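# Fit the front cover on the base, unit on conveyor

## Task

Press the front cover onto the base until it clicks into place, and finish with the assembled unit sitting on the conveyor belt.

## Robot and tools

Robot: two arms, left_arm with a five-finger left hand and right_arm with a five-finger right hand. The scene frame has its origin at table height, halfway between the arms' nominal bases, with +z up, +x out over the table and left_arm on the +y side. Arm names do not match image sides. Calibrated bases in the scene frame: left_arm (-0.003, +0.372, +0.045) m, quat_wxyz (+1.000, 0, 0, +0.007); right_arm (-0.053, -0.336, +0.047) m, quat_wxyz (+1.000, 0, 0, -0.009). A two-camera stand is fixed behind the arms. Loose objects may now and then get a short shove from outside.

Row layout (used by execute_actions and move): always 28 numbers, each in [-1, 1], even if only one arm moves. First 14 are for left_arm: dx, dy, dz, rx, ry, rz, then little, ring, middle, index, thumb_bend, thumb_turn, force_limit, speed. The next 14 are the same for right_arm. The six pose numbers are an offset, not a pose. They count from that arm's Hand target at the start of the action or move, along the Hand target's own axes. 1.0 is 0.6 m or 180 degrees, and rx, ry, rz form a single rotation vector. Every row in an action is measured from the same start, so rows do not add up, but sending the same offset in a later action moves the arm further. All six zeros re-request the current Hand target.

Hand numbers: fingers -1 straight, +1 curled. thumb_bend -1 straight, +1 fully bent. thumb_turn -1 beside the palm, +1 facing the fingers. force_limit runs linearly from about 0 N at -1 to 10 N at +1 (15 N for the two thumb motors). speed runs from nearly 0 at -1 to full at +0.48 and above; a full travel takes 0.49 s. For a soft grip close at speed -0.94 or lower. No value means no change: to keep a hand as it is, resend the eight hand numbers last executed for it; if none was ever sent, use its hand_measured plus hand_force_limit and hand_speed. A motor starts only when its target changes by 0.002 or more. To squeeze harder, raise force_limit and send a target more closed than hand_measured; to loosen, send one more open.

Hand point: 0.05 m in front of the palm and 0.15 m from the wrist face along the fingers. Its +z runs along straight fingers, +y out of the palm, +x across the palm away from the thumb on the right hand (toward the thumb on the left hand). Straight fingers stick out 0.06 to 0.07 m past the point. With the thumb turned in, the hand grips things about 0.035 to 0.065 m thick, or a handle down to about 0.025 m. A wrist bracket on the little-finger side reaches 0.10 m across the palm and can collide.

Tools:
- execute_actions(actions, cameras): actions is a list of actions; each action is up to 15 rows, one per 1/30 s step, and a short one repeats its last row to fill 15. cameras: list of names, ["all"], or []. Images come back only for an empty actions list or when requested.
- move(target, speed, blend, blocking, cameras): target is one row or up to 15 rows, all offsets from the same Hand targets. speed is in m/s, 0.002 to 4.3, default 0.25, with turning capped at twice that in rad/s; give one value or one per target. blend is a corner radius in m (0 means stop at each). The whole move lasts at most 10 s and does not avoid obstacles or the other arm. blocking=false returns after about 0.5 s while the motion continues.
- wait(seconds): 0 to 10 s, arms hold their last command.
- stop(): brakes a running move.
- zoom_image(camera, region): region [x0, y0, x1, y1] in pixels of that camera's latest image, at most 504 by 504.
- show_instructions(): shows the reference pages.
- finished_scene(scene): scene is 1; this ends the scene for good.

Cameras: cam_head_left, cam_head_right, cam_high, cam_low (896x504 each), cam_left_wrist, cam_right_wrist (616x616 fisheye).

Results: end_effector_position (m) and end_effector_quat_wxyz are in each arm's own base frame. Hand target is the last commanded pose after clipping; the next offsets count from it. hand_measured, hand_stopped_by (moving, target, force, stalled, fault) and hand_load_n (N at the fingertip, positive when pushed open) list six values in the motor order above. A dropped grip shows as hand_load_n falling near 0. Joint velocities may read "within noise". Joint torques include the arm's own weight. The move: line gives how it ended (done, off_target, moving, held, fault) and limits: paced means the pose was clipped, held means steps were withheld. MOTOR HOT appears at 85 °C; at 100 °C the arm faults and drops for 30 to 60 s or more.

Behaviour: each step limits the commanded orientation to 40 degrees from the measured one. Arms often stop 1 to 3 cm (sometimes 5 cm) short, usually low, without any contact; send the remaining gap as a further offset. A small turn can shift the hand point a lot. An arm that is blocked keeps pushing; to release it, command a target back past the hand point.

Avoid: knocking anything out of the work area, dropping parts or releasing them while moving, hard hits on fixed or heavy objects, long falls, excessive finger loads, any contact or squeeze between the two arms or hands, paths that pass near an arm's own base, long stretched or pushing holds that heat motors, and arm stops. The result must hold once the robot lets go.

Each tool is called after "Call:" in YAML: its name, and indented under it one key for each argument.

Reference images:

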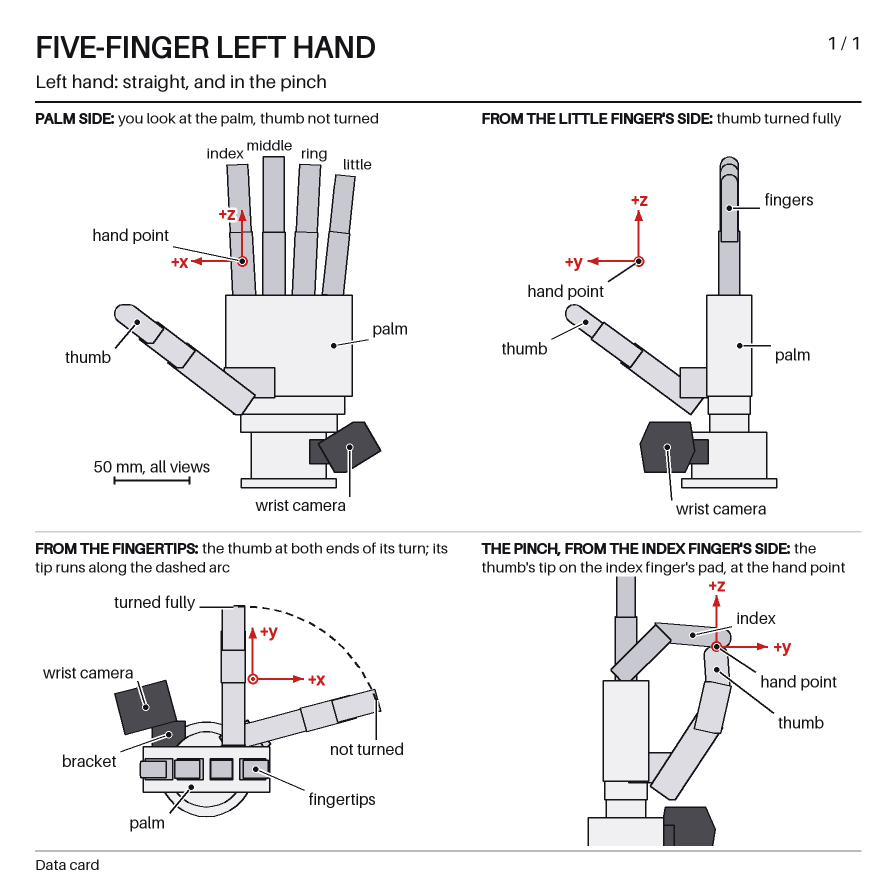

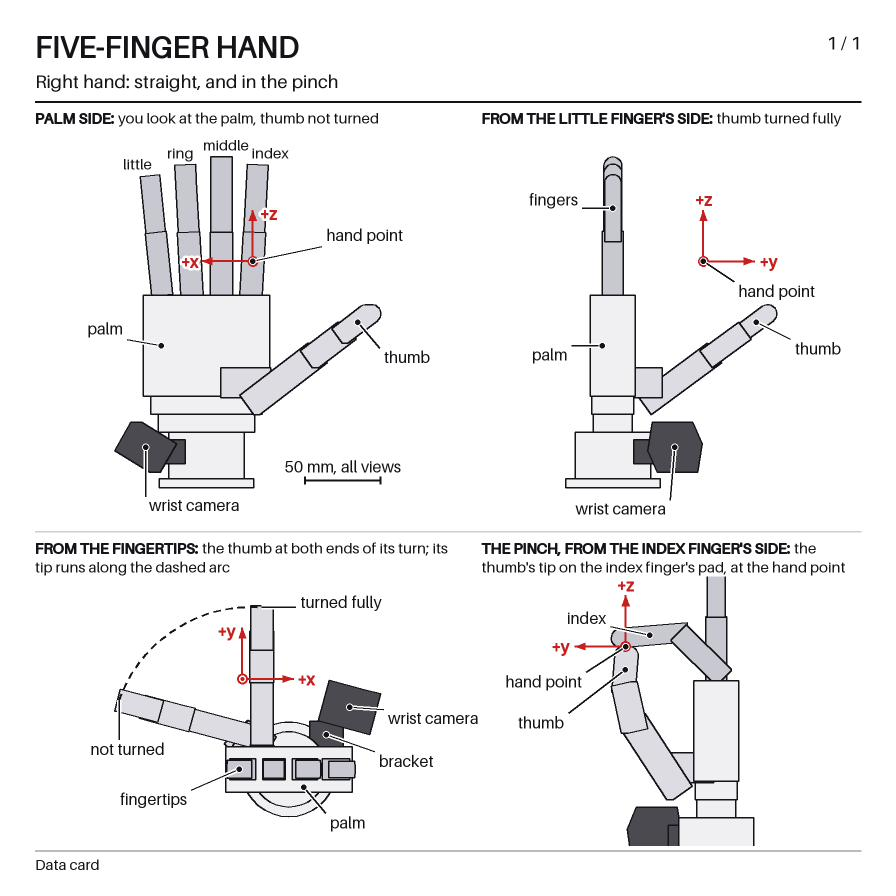

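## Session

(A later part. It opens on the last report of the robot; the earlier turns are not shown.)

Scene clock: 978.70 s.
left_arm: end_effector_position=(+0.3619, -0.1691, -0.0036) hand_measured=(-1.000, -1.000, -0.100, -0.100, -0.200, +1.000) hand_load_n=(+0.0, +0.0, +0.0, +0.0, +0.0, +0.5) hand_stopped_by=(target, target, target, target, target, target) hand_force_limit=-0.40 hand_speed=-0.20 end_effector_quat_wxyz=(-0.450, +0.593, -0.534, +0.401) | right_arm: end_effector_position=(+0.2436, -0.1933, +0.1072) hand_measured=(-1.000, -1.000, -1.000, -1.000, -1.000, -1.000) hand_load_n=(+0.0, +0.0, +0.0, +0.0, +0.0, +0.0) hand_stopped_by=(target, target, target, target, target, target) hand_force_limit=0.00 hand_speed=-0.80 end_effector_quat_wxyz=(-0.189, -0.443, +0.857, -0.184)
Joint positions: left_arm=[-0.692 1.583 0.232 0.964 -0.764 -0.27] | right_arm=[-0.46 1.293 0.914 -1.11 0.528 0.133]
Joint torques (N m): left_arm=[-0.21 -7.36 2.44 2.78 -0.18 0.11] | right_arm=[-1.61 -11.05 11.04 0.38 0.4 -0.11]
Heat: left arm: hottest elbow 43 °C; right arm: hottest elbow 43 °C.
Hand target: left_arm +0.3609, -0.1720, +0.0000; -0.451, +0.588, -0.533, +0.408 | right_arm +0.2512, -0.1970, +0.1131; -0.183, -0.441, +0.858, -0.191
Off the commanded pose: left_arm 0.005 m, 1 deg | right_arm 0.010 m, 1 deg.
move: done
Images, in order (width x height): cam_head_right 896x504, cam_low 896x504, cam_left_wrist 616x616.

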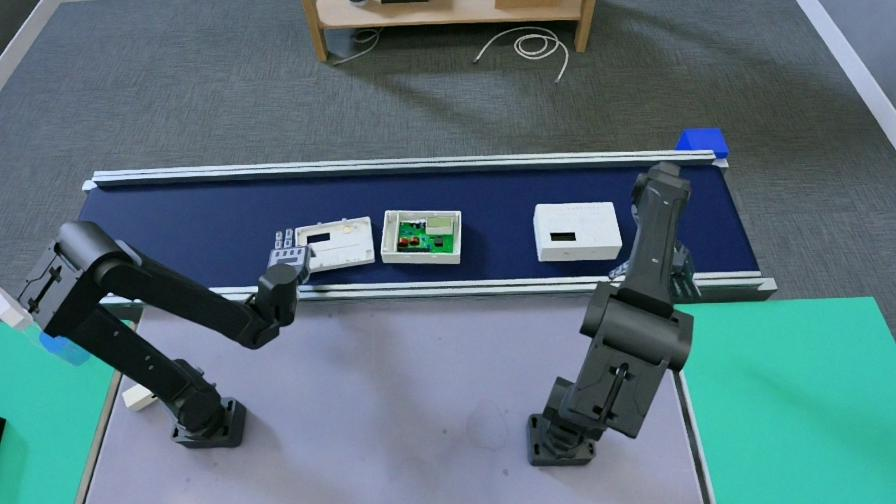

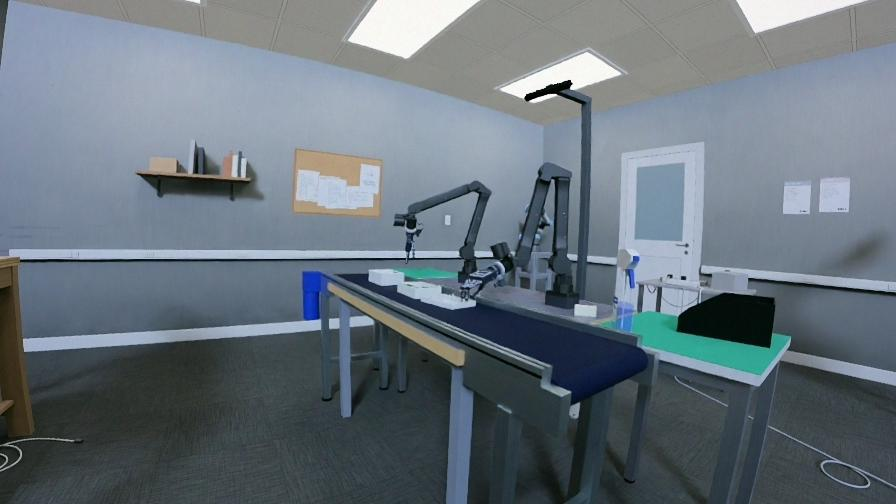

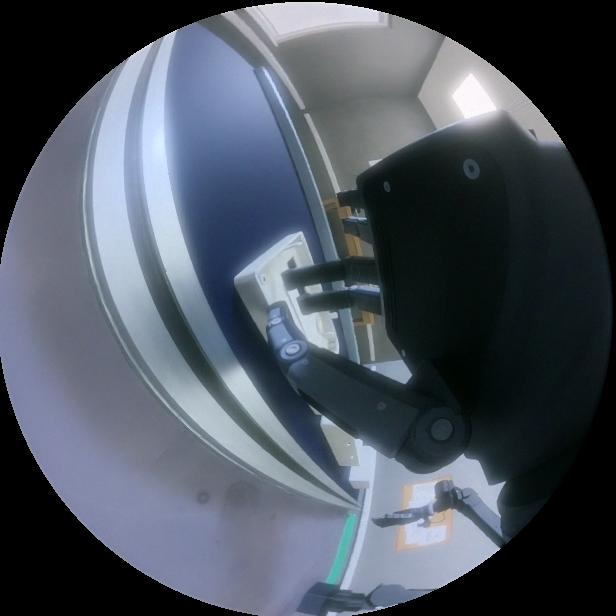

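Call:
move:
  target: [0,0.0193,0.0052,0,0,0,-1,-1,-0.1,-0.1,-0.2,1,-0.4,-0.2,0,0,0,0,0,0,-1,-1,-1,-1,-1,-1,0,-0.8]
  cameras: ["cam_head_right","cam_left_wrist","cam_low"]
  speed: 0.05

Call:
zoom_image:
  camera: "cam_left_wrist"
  region: [160, 200, 400, 440]

Call:
zoom_image:
  camera: "cam_low"
  region: [400, 240, 510, 320]

Scene clock: 990.07 s.
left_arm: end_effector_position=(+0.3622, -0.1693, -0.0142) hand_measured=(-1.000, -1.000, -0.100, -0.100, -0.200, +1.000) hand_load_n=(+0.0, +0.0, +0.0, +0.0, +0.5, +0.0) hand_stopped_by=(target, target, target, target, target, target) hand_force_limit=-0.40 hand_speed=-0.20 end_effector_quat_wxyz=(-0.450, +0.593, -0.533, +0.403) | right_arm: end_effector_position=(+0.2436, -0.1933, +0.1072) hand_measured=(-1.000, -1.000, -1.000, -1.000, -1.000, -1.000) hand_load_n=(+0.0, +0.0, +0.0, +0.0, +0.0, +0.0) hand_stopped_by=(target, target, target, target, target, target) hand_force_limit=0.00 hand_speed=-0.80 end_effector_quat_wxyz=(-0.189, -0.443, +0.857, -0.184)
Joint positions: left_arm=[-0.692 1.656 0.232 1.04 -0.764 -0.27] | right_arm=[-0.46 1.293 0.914 -1.11 0.528 0.133]
Joint torques (N m): left_arm=[-0.32 -7.12 1.88 2.76 -0.17 0.1] | right_arm=[-1.61 -10.99 11.08 0.42 0.39 -0.11]
Heat: left arm: hottest elbow 41 °C; right arm: hottest elbow 43 °C.
Hand target: left_arm +0.3609, -0.1720, -0.0120; -0.451, +0.588, -0.533, +0.408 | right_arm +0.2512, -0.1970, +0.1131; -0.183, -0.441, +0.858, -0.191
Off the commanded pose: left_arm 0.004 m, 1 deg | right_arm 0.010 m, 1 deg.
move: done
Images, in order (width x height): cam_head_right 896x504, cam_low 896x504, cam_left_wrist 616x616.

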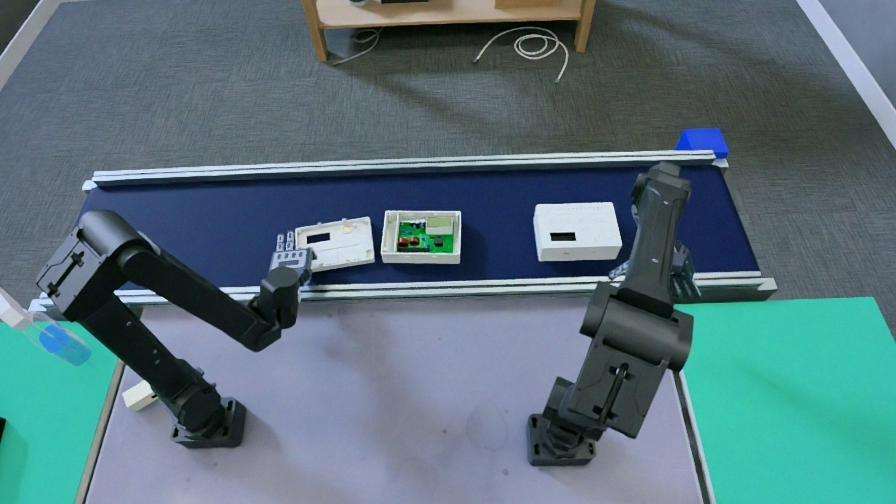

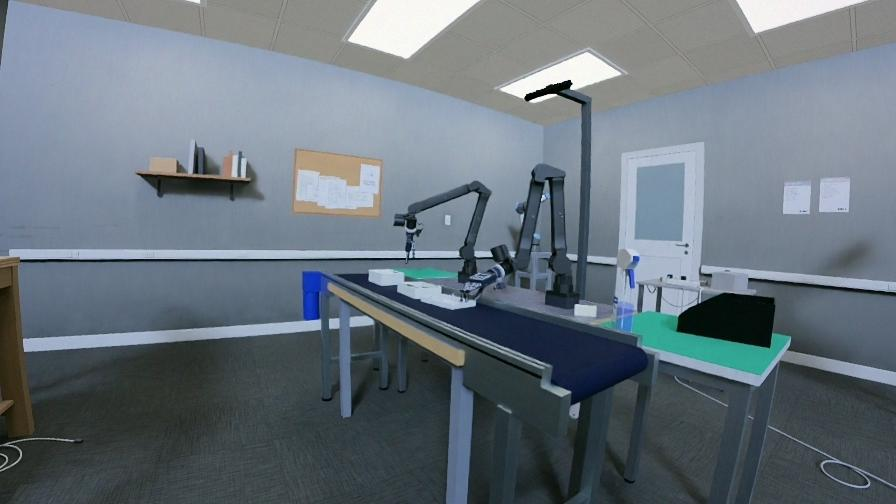

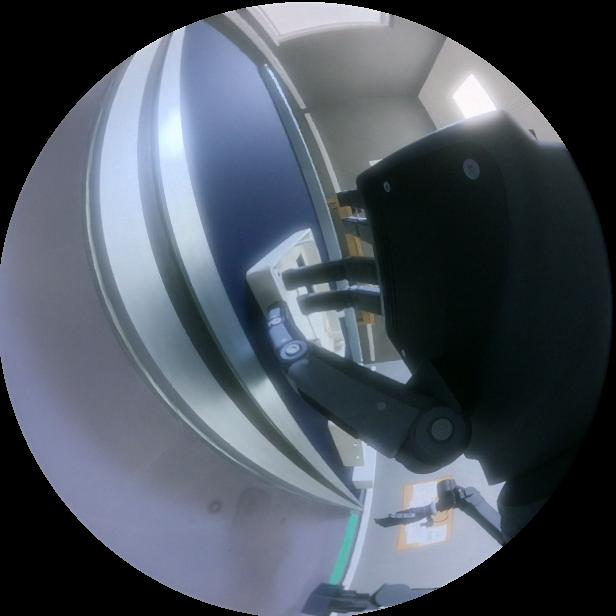

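Scaled by 2.100 from the camera's 616x616 image, which has a finer 880x880 frame.

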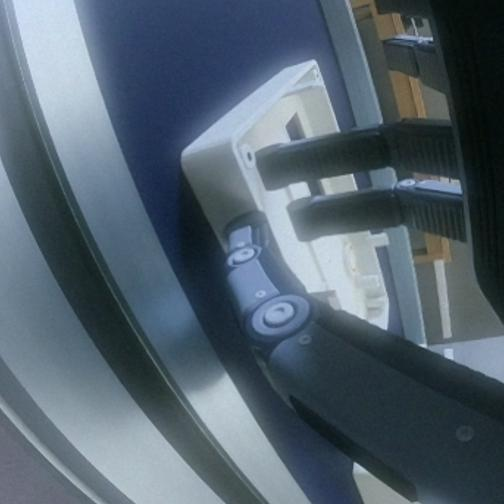

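Scaled by 4.582 from the camera's 896x504 image, which has a finer 1280x720 frame.

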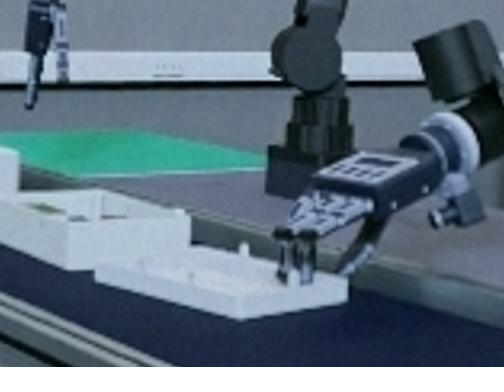

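Call:
move:
  target: [0,0.0064,0.0017,0,0,0,-1,-1,0.4,0.4,0.1,1,-0.6,-0.9,0,0,0,0,0,0,-1,-1,-1,-1,-1,-1,0,-0.8]
  cameras: ["cam_head_right","cam_left_wrist","cam_low"]
  speed: 0.05

Call:
zoom_image:
  camera: "cam_left_wrist"
  region: [160, 200, 400, 440]

Call:
zoom_image:
  camera: "cam_low"
  region: [400, 240, 510, 320]

Scene clock: 1003.57 s.
left_arm: end_effector_position=(+0.3625, -0.1692, -0.0170) hand_measured=(-1.000, -1.000, +0.158, +0.168, -0.054, +1.000) hand_load_n=(+0.0, +0.0, +3.0, +1.5, +2.5, +0.0) hand_stopped_by=(target, target, force, force, force, target) hand_force_limit=-0.60 hand_speed=-0.90 end_effector_quat_wxyz=(-0.451, +0.593, -0.531, +0.404) | right_arm: end_effector_position=(+0.2436, -0.1933, +0.1072) hand_measured=(-1.000, -1.000, -1.000, -1.000, -1.000, -1.000) hand_load_n=(+0.0, +0.0, +0.0, +0.0, +0.0, +0.0) hand_stopped_by=(target, target, target, target, target, target) hand_force_limit=0.00 hand_speed=-0.80 end_effector_quat_wxyz=(-0.189, -0.443, +0.857, -0.184)
Joint positions: left_arm=[-0.692 1.679 0.232 1.067 -0.765 -0.269] | right_arm=[-0.46 1.293 0.914 -1.11 0.528 0.133]
Joint torques (N m): left_arm=[-0.5 -6.89 1.81 2.77 -0.11 0.08] | right_arm=[-1.61 -10.99 11.04 0.38 0.4 -0.12]
Heat: left arm: hottest elbow 40 °C; right arm: hottest elbow 43 °C.
Hand target: left_arm +0.3609, -0.1720, -0.0161; -0.451, +0.588, -0.533, +0.408 | right_arm +0.2512, -0.1970, +0.1131; -0.183, -0.441, +0.858, -0.191
Off the commanded pose: left_arm 0.003 m, 1 deg | right_arm 0.010 m, 1 deg.
move: done
Images, in order (width x height): cam_head_right 896x504, cam_low 896x504, cam_left_wrist 616x616.

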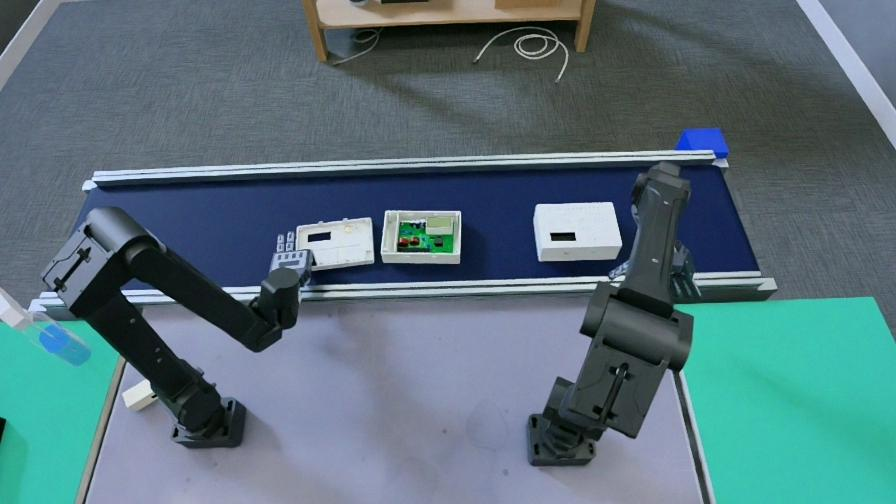

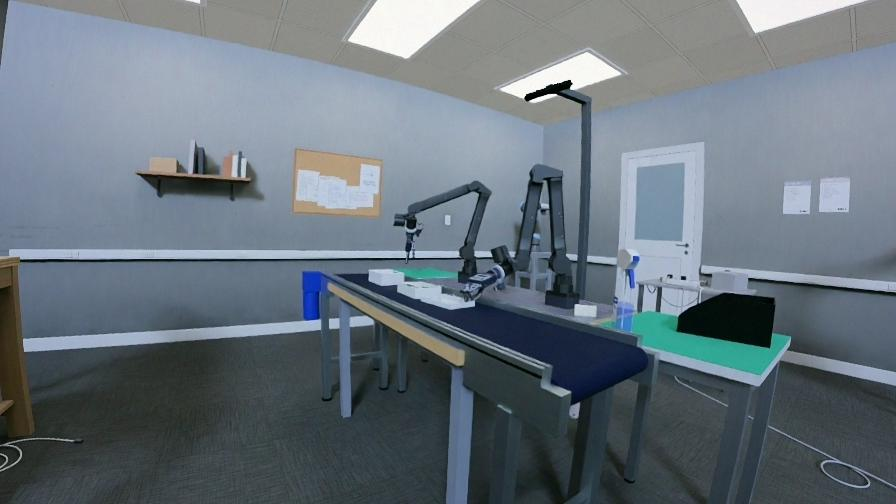

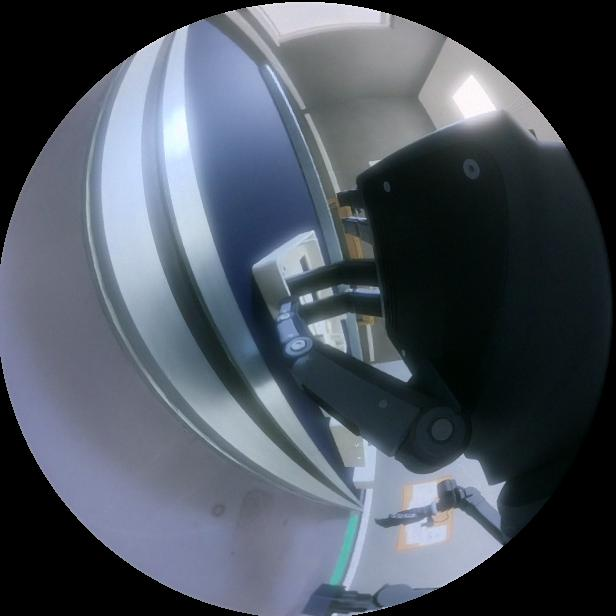

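Scaled by 2.100 from the camera's 616x616 image, which has a finer 880x880 frame.

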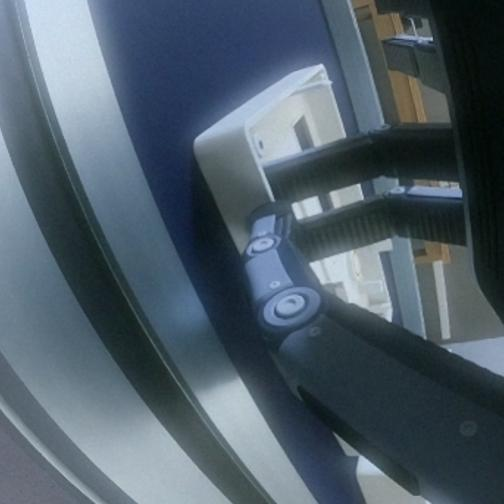

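Scaled by 4.582 from the camera's 896x504 image, which has a finer 1280x720 frame.

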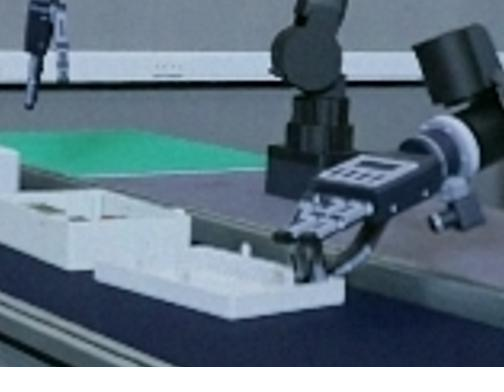

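Call:
move:
  target: [0,0,0,0,0,0,-1,-1,0.5,0.5,0.3,1,0.0,-0.9,0,0,0,0,0,0,-1,-1,-1,-1,-1,-1,0,-0.8]

Call:
move:
  target: [0,-0.0695,0.002,-0.0833,0,0,-1,-1,0.5,0.5,0.3,1,0.0,-0.9,0,0,0,0,0,0,-1,-1,-1,-1,-1,-1,0,-0.8]
  cameras: ["cam_head_right","cam_left_wrist","cam_low"]
  speed: 0.05

Call:
zoom_image:
  camera: "cam_left_wrist"
  region: [160, 200, 400, 440]

Call:
zoom_image:
  camera: "cam_low"
  region: [400, 240, 510, 320]

Scene clock: 1024.00 s.
left_arm: end_effector_position=(+0.3629, -0.1692, -0.0163) hand_measured=(-1.000, -1.000, +0.166, +0.186, +0.300, +1.000) hand_load_n=(-0.5, +0.0, +0.5, +0.0, +0.0, +0.0) hand_stopped_by=(target, target, force, force, target, target) hand_force_limit=0.00 hand_speed=-0.90 end_effector_quat_wxyz=(-0.452, +0.593, -0.530, +0.404) | right_arm: end_effector_position=(+0.2436, -0.1933, +0.1072) hand_measured=(-1.000, -1.000, -1.000, -1.000, -1.000, -1.000) hand_load_n=(+0.0, +0.0, +0.0, +0.0, -0.5, +0.0) hand_stopped_by=(target, target, target, target, target, target) hand_force_limit=0.00 hand_speed=-0.80 end_effector_quat_wxyz=(-0.189, -0.443, +0.857, -0.184)
Joint positions: left_arm=[-0.692 1.679 0.232 1.071 -0.766 -0.268] | right_arm=[-0.46 1.293 0.914 -1.11 0.528 0.133]
Joint torques (N m): left_arm=[-0.32 -7 1.88 2.65 -0.06 0.07] | right_arm=[-1.67 -10.93 11.03 0.42 0.4 -0.13]
Heat: left arm: hottest elbow 39 °C; right arm: hottest elbow 43 °C.
Hand target: left_arm +0.3609, -0.1720, -0.0161; -0.451, +0.588, -0.533, +0.408 | right_arm +0.2512, -0.1970, +0.1131; -0.183, -0.441, +0.858, -0.191
Off the commanded pose: left_arm 0.003 m, 1 deg | right_arm 0.010 m, 1 deg.
move: done

Scene clock: 1027.07 s.
left_arm: end_effector_position=(+0.3516, -0.1604, +0.0030) hand_measured=(-1.000, -1.000, +0.166, +0.186, +0.300, +1.000) hand_load_n=(+0.0, +0.0, +0.0, +0.0, +0.0, +0.5) hand_stopped_by=(target, target, force, force, target, target) hand_force_limit=0.00 hand_speed=-0.90 end_effector_quat_wxyz=(-0.368, +0.638, -0.599, +0.314) | right_arm: end_effector_position=(+0.2436, -0.1933, +0.1072) hand_measured=(-1.000, -1.000, -1.000, -1.000, -1.000, -1.000) hand_load_n=(+0.0, +0.0, +0.0, +0.0, +0.0, +0.0) hand_stopped_by=(target, target, target, target, target, target) hand_force_limit=0.00 hand_speed=-0.80 end_effector_quat_wxyz=(-0.189, -0.443, +0.857, -0.184)
Joint positions: left_arm=[-0.593 1.281 0.346 0.245 -0.58 -0.377] | right_arm=[-0.46 1.293 0.914 -1.11 0.528 0.133]
Joint torques (N m): left_arm=[1.2 -6.59 8.18 1.57 -0.06 -0.09] | right_arm=[-1.49 -10.99 11.06 0.38 0.39 -0.13]
Heat: left arm: hottest elbow 39 °C; right arm: hottest elbow 43 °C.
Hand target: left_arm +0.3729, -0.1709, +0.0240; -0.370, +0.642, -0.581, +0.335 | right_arm +0.2512, -0.1970, +0.1131; -0.183, -0.441, +0.858, -0.191
Off the commanded pose: left_arm 0.032 m, 3 deg | right_arm 0.010 m, 1 deg.
move: off_target (left_arm)
Images, in order (width x height): cam_head_right 896x504, cam_low 896x504, cam_left_wrist 616x616.

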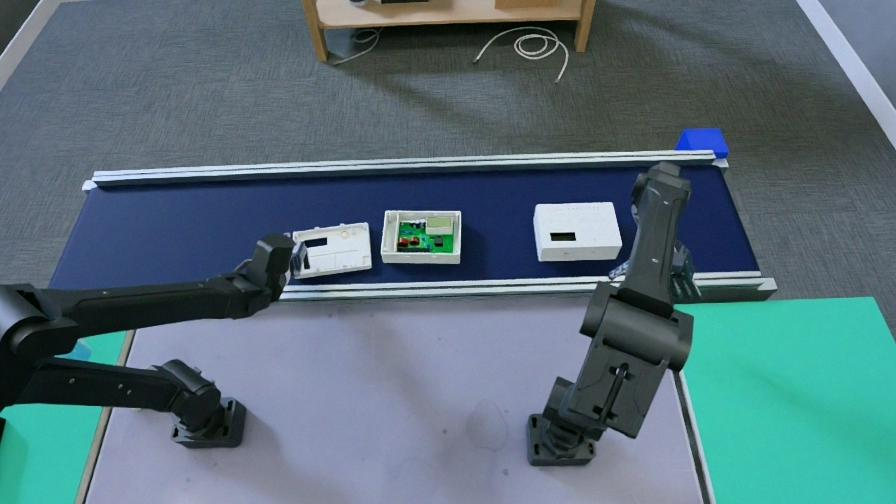

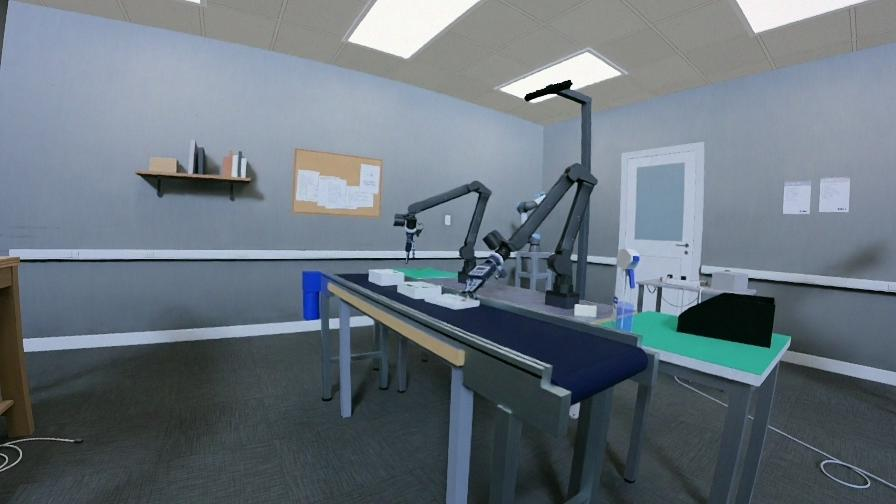

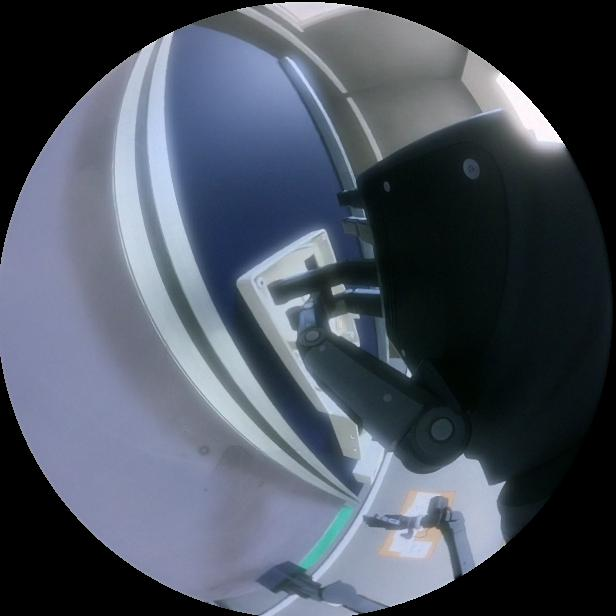

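Scaled by 2.100 from the camera's 616x616 image, which has a finer 880x880 frame.

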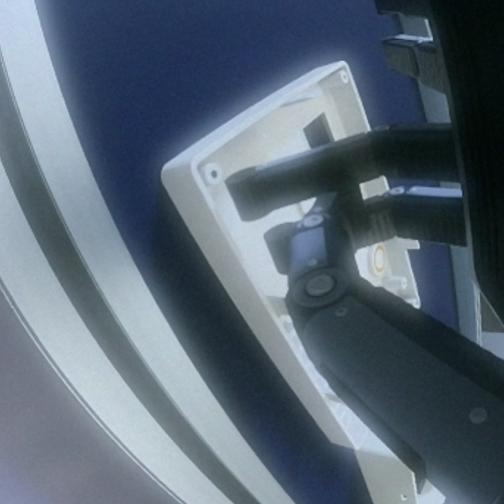

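Scaled by 4.582 from the camera's 896x504 image, which has a finer 1280x720 frame.

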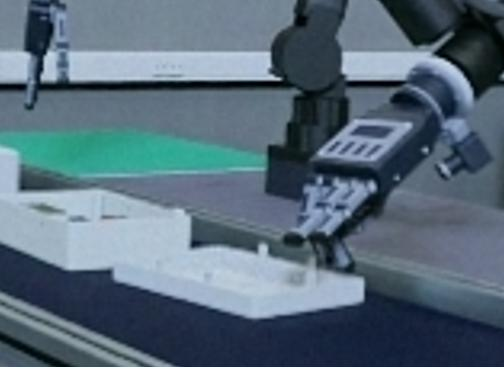

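Call:
move:
  target: [0,-0.045,-0.025,0,0,0,-1,-1,-0.1,-0.1,-0.2,1,-0.4,-0.2,0,0,0,0,0,0,-1,-1,-1,-1,-1,-1,0,-0.8]
  cameras: ["cam_head_right","cam_left_wrist","cam_head_left"]
  speed: 0.1

Call:
zoom_image:
  camera: "cam_head_right"
  region: [270, 190, 410, 290]

Call:
zoom_image:
  camera: "cam_left_wrist"
  region: [160, 200, 400, 440]

Scene clock: 1042.67 s.
left_arm: end_effector_position=(+0.3527, -0.1612, +0.0322) hand_measured=(-1.000, -1.000, -0.100, -0.100, -0.200, +1.000) hand_load_n=(+0.0, +0.0, +0.0, +0.0, +0.0, +0.0) hand_stopped_by=(target, target, target, target, target, target) hand_force_limit=-0.40 hand_speed=-0.20 end_effector_quat_wxyz=(-0.368, +0.638, -0.598, +0.315) | right_arm: end_effector_position=(+0.2436, -0.1933, +0.1072) hand_measured=(-1.000, -1.000, -1.000, -1.000, -1.000, -1.000) hand_load_n=(+0.0, +0.0, -0.5, +0.0, +0.0, +0.0) hand_stopped_by=(target, target, target, target, target, target) hand_force_limit=0.00 hand_speed=-0.80 end_effector_quat_wxyz=(-0.189, -0.443, +0.857, -0.184)
Joint positions: left_arm=[-0.593 1.173 0.383 0.103 -0.579 -0.378] | right_arm=[-0.46 1.293 0.914 -1.11 0.528 0.133]
Joint torques (N m): left_arm=[1.49 -5.83 9.03 1.57 -0.06 -0.09] | right_arm=[-1.44 -11.05 11.11 0.38 0.39 -0.11]
Heat: left arm: hottest elbow 40 °C; right arm: hottest elbow 43 °C.
Hand target: left_arm +0.3733, -0.1708, +0.0547; -0.370, +0.642, -0.582, +0.335 | right_arm +0.2512, -0.1970, +0.1131; -0.183, -0.441, +0.858, -0.191
Off the commanded pose: left_arm 0.032 m, 3 deg | right_arm 0.010 m, 1 deg.
move: off_target (left_arm)
Images, in order (width x height): cam_head_left 896x504, cam_head_right 896x504, cam_left_wrist 616x616.

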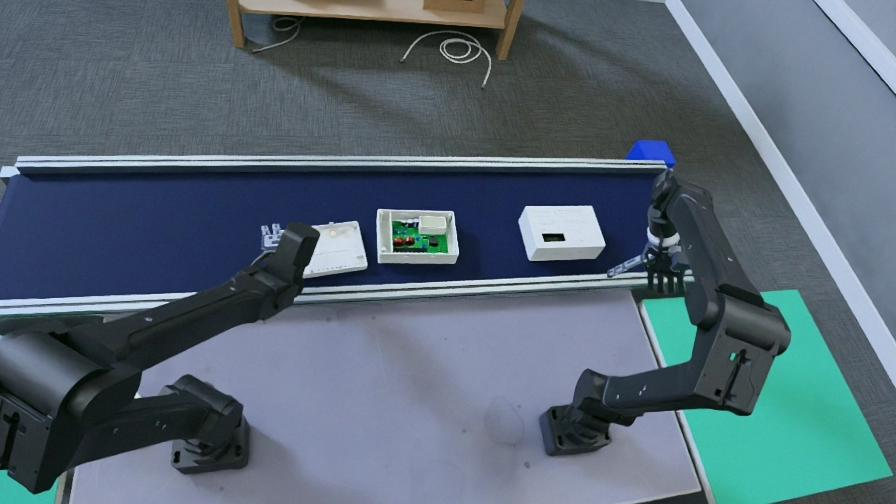

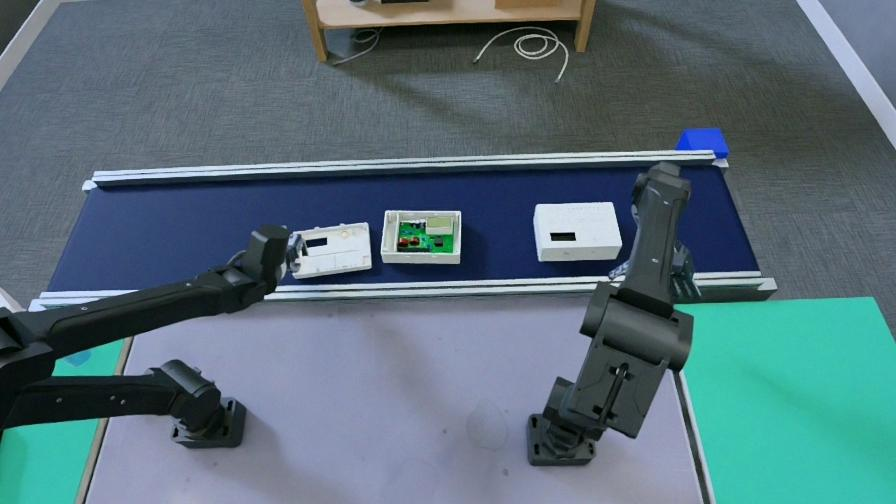

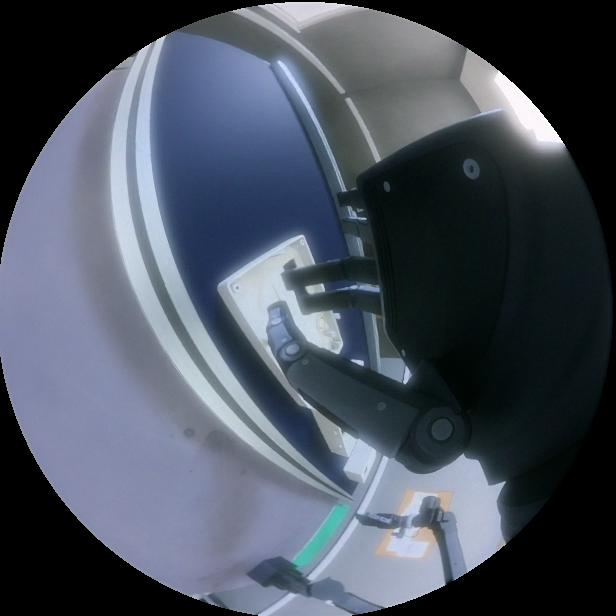

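Scaled by 3.600 from the camera's 896x504 image, which has a finer 1280x720 frame.

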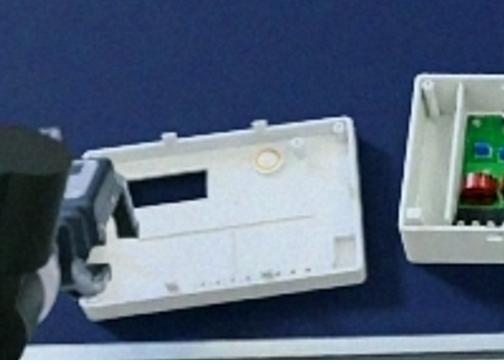

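Scaled by 2.100 from the camera's 616x616 image, which has a finer 880x880 frame.

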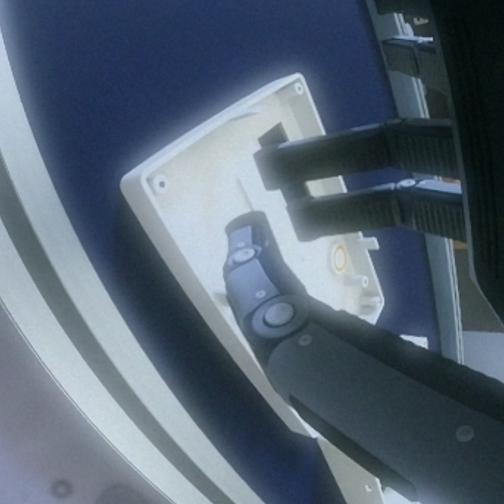

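Call:
move:
  target:
    - [-0.0123,0.0607,-0.0052,0,0,0,-1,-1,-0.05,-0.05,-0.2,1,-0.4,-0.2,0,0,0,0,0,0,-1,-1,-1,-1,-1,-1,0,-0.8]
    - [-0.0123,0.1093,0.023,0,0,0,-1,-1,-0.05,-0.05,-0.2,1,-0.4,-0.2,0,0,0,0,0,0,-1,-1,-1,-1,-1,-1,0,-0.8]
  cameras: ["cam_head_right","cam_left_wrist","cam_low"]
  speed: 0.08

Call:
zoom_image:
  camera: "cam_head_right"
  region: [270, 190, 410, 290]

Call:
zoom_image:
  camera: "cam_left_wrist"
  region: [160, 200, 400, 440]

Scene clock: 1087.37 s.
left_arm: end_effector_position=(+0.3514, -0.1608, -0.0114) hand_measured=(-1.000, -1.000, -0.050, -0.050, -0.200, +1.000) hand_load_n=(+0.0, +0.0, +0.0, +0.0, +0.0, +0.0) hand_stopped_by=(target, target, target, target, target, target) hand_force_limit=-0.40 hand_speed=-0.20 end_effector_quat_wxyz=(-0.371, +0.644, -0.585, +0.325) | right_arm: end_effector_position=(+0.2436, -0.1933, +0.1072) hand_measured=(-1.000, -1.000, -1.000, -1.000, -1.000, -1.000) hand_load_n=(-0.5, +0.5, +0.0, +0.0, +0.0, +0.0) hand_stopped_by=(target, target, target, target, target, target) hand_force_limit=0.00 hand_speed=-0.80 end_effector_quat_wxyz=(-0.189, -0.443, +0.857, -0.184)
Joint positions: left_arm=[-0.601 1.352 0.316 0.368 -0.597 -0.4] | right_arm=[-0.46 1.293 0.914 -1.11 0.528 0.133]
Joint torques (N m): left_arm=[-0.5 -6.18 4.23 2.52 -0.21 -0.07] | right_arm=[-1.55 -11.22 11.06 0.39 0.4 -0.11]
Heat: left arm: hottest elbow 41 °C; right arm: hottest elbow 43 °C.
Hand target: left_arm +0.3519, -0.1656, -0.0088; -0.370, +0.642, -0.581, +0.335 | right_arm +0.2512, -0.1970, +0.1131; -0.183, -0.441, +0.858, -0.191
Off the commanded pose: left_arm 0.005 m, 1 deg | right_arm 0.010 m, 1 deg.
move: done
Images, in order (width x height): cam_head_right 896x504, cam_low 896x504, cam_left_wrist 616x616.

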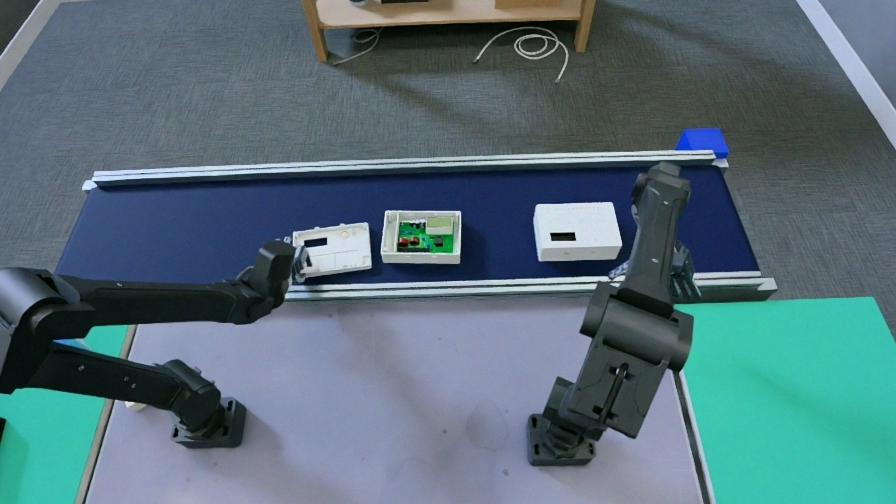

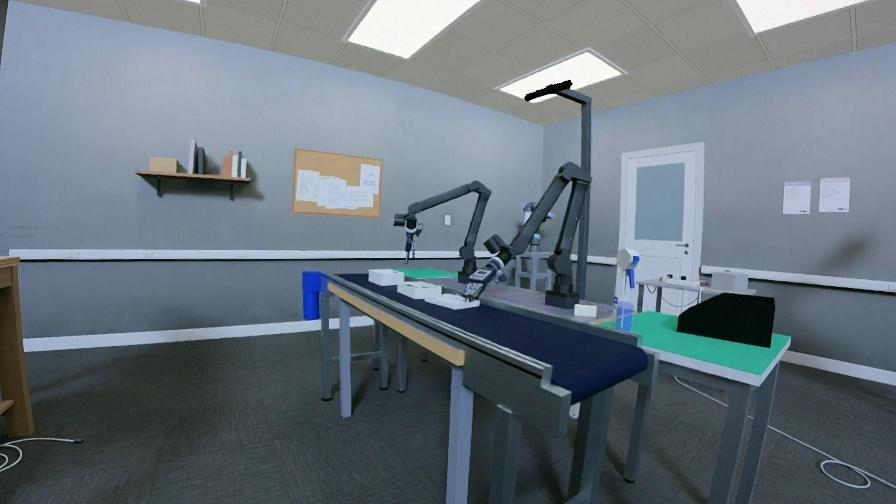

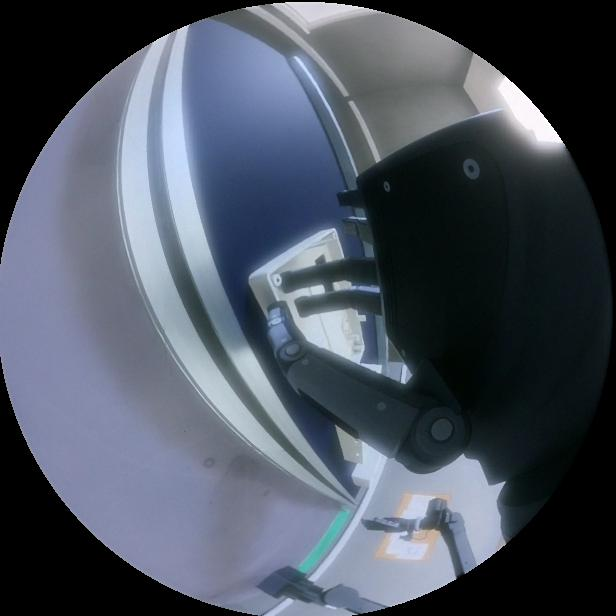

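Scaled by 3.600 from the camera's 896x504 image, which has a finer 1280x720 frame.

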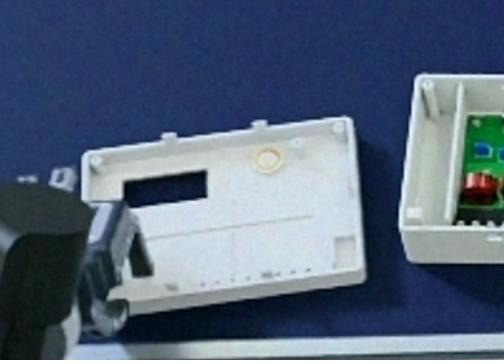

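Scaled by 2.100 from the camera's 616x616 image, which has a finer 880x880 frame.

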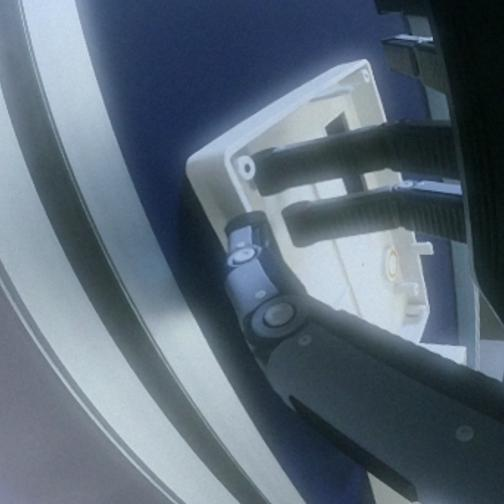

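Call:
move:
  target: [0.003,-0.0149,0.0259,0,0,0,-1,-1,-0.05,-0.05,-0.2,1,-0.4,-0.2,0,0,0,0,0,0,-1,-1,-1,-1,-1,-1,0,-0.8]
  cameras: ["cam_head_right","cam_left_wrist","cam_low"]
  speed: 0.06

Call:
zoom_image:
  camera: "cam_head_right"
  region: [270, 190, 410, 290]

Call:
zoom_image:
  camera: "cam_left_wrist"
  region: [160, 200, 400, 440]

Scene clock: 1102.27 s.
left_arm: end_effector_position=(+0.3553, -0.1614, -0.0133) hand_measured=(-1.000, -1.000, -0.050, -0.050, -0.200, +1.000) hand_load_n=(+0.0, +0.0, -2.0, +0.0, +0.0, +0.0) hand_stopped_by=(target, target, target, target, target, target) hand_force_limit=-0.40 hand_speed=-0.20 end_effector_quat_wxyz=(-0.367, +0.643, -0.585, +0.331) | right_arm: end_effector_position=(+0.2436, -0.1933, +0.1072) hand_measured=(-1.000, -1.000, -1.000, -1.000, -1.000, -1.000) hand_load_n=(+0.0, +0.0, +0.0, +0.0, +0.0, +0.0) hand_stopped_by=(target, target, target, target, target, target) hand_force_limit=0.00 hand_speed=-0.80 end_effector_quat_wxyz=(-0.189, -0.443, +0.857, -0.184)
Joint positions: left_arm=[-0.586 1.371 0.316 0.4 -0.574 -0.39] | right_arm=[-0.46 1.293 0.914 -1.11 0.528 0.133]
Joint torques (N m): left_arm=[1.61 -4.25 6.58 2.15 0.08 0.11] | right_arm=[-1.67 -10.99 11.07 0.38 0.4 -0.12]
Heat: left arm: hottest elbow 40 °C; right arm: hottest elbow 43 °C.
Hand target: left_arm +0.3699, -0.1655, -0.0089; -0.370, +0.642, -0.581, +0.335 | right_arm +0.2512, -0.1970, +0.1131; -0.183, -0.441, +0.858, -0.191
Off the commanded pose: left_arm 0.016 m, 1 deg | right_arm 0.010 m, 1 deg.
move: off_target (left_arm)
Images, in order (width x height): cam_head_right 896x504, cam_low 896x504, cam_left_wrist 616x616.

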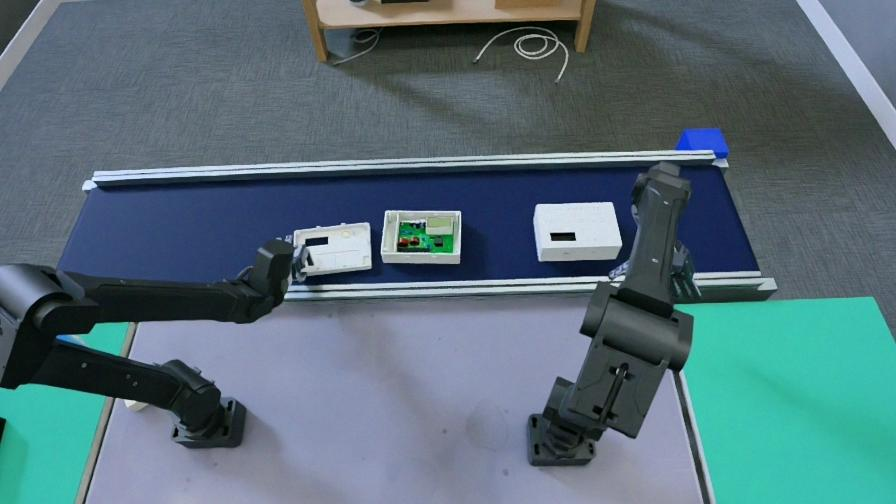

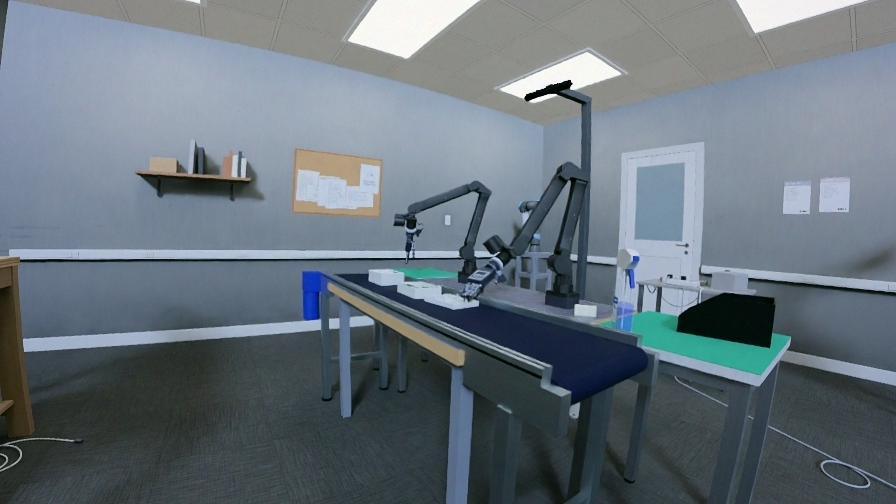

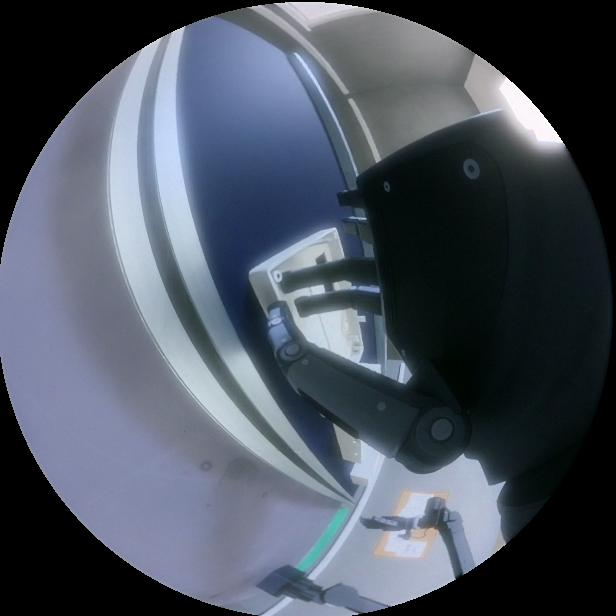

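Scaled by 3.600 from the camera's 896x504 image, which has a finer 1280x720 frame.

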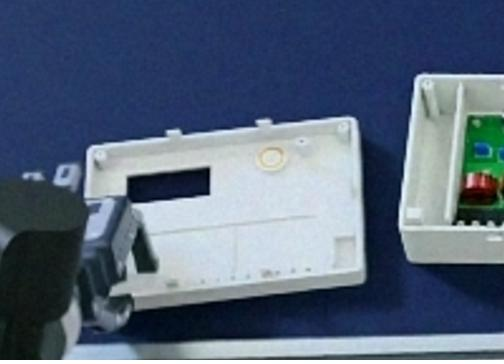

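Scaled by 2.100 from the camera's 616x616 image, which has a finer 880x880 frame.

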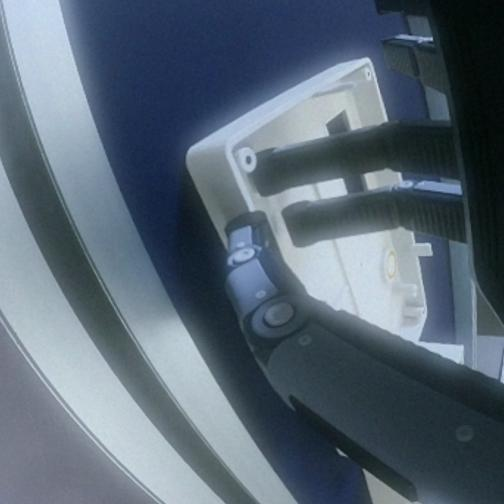

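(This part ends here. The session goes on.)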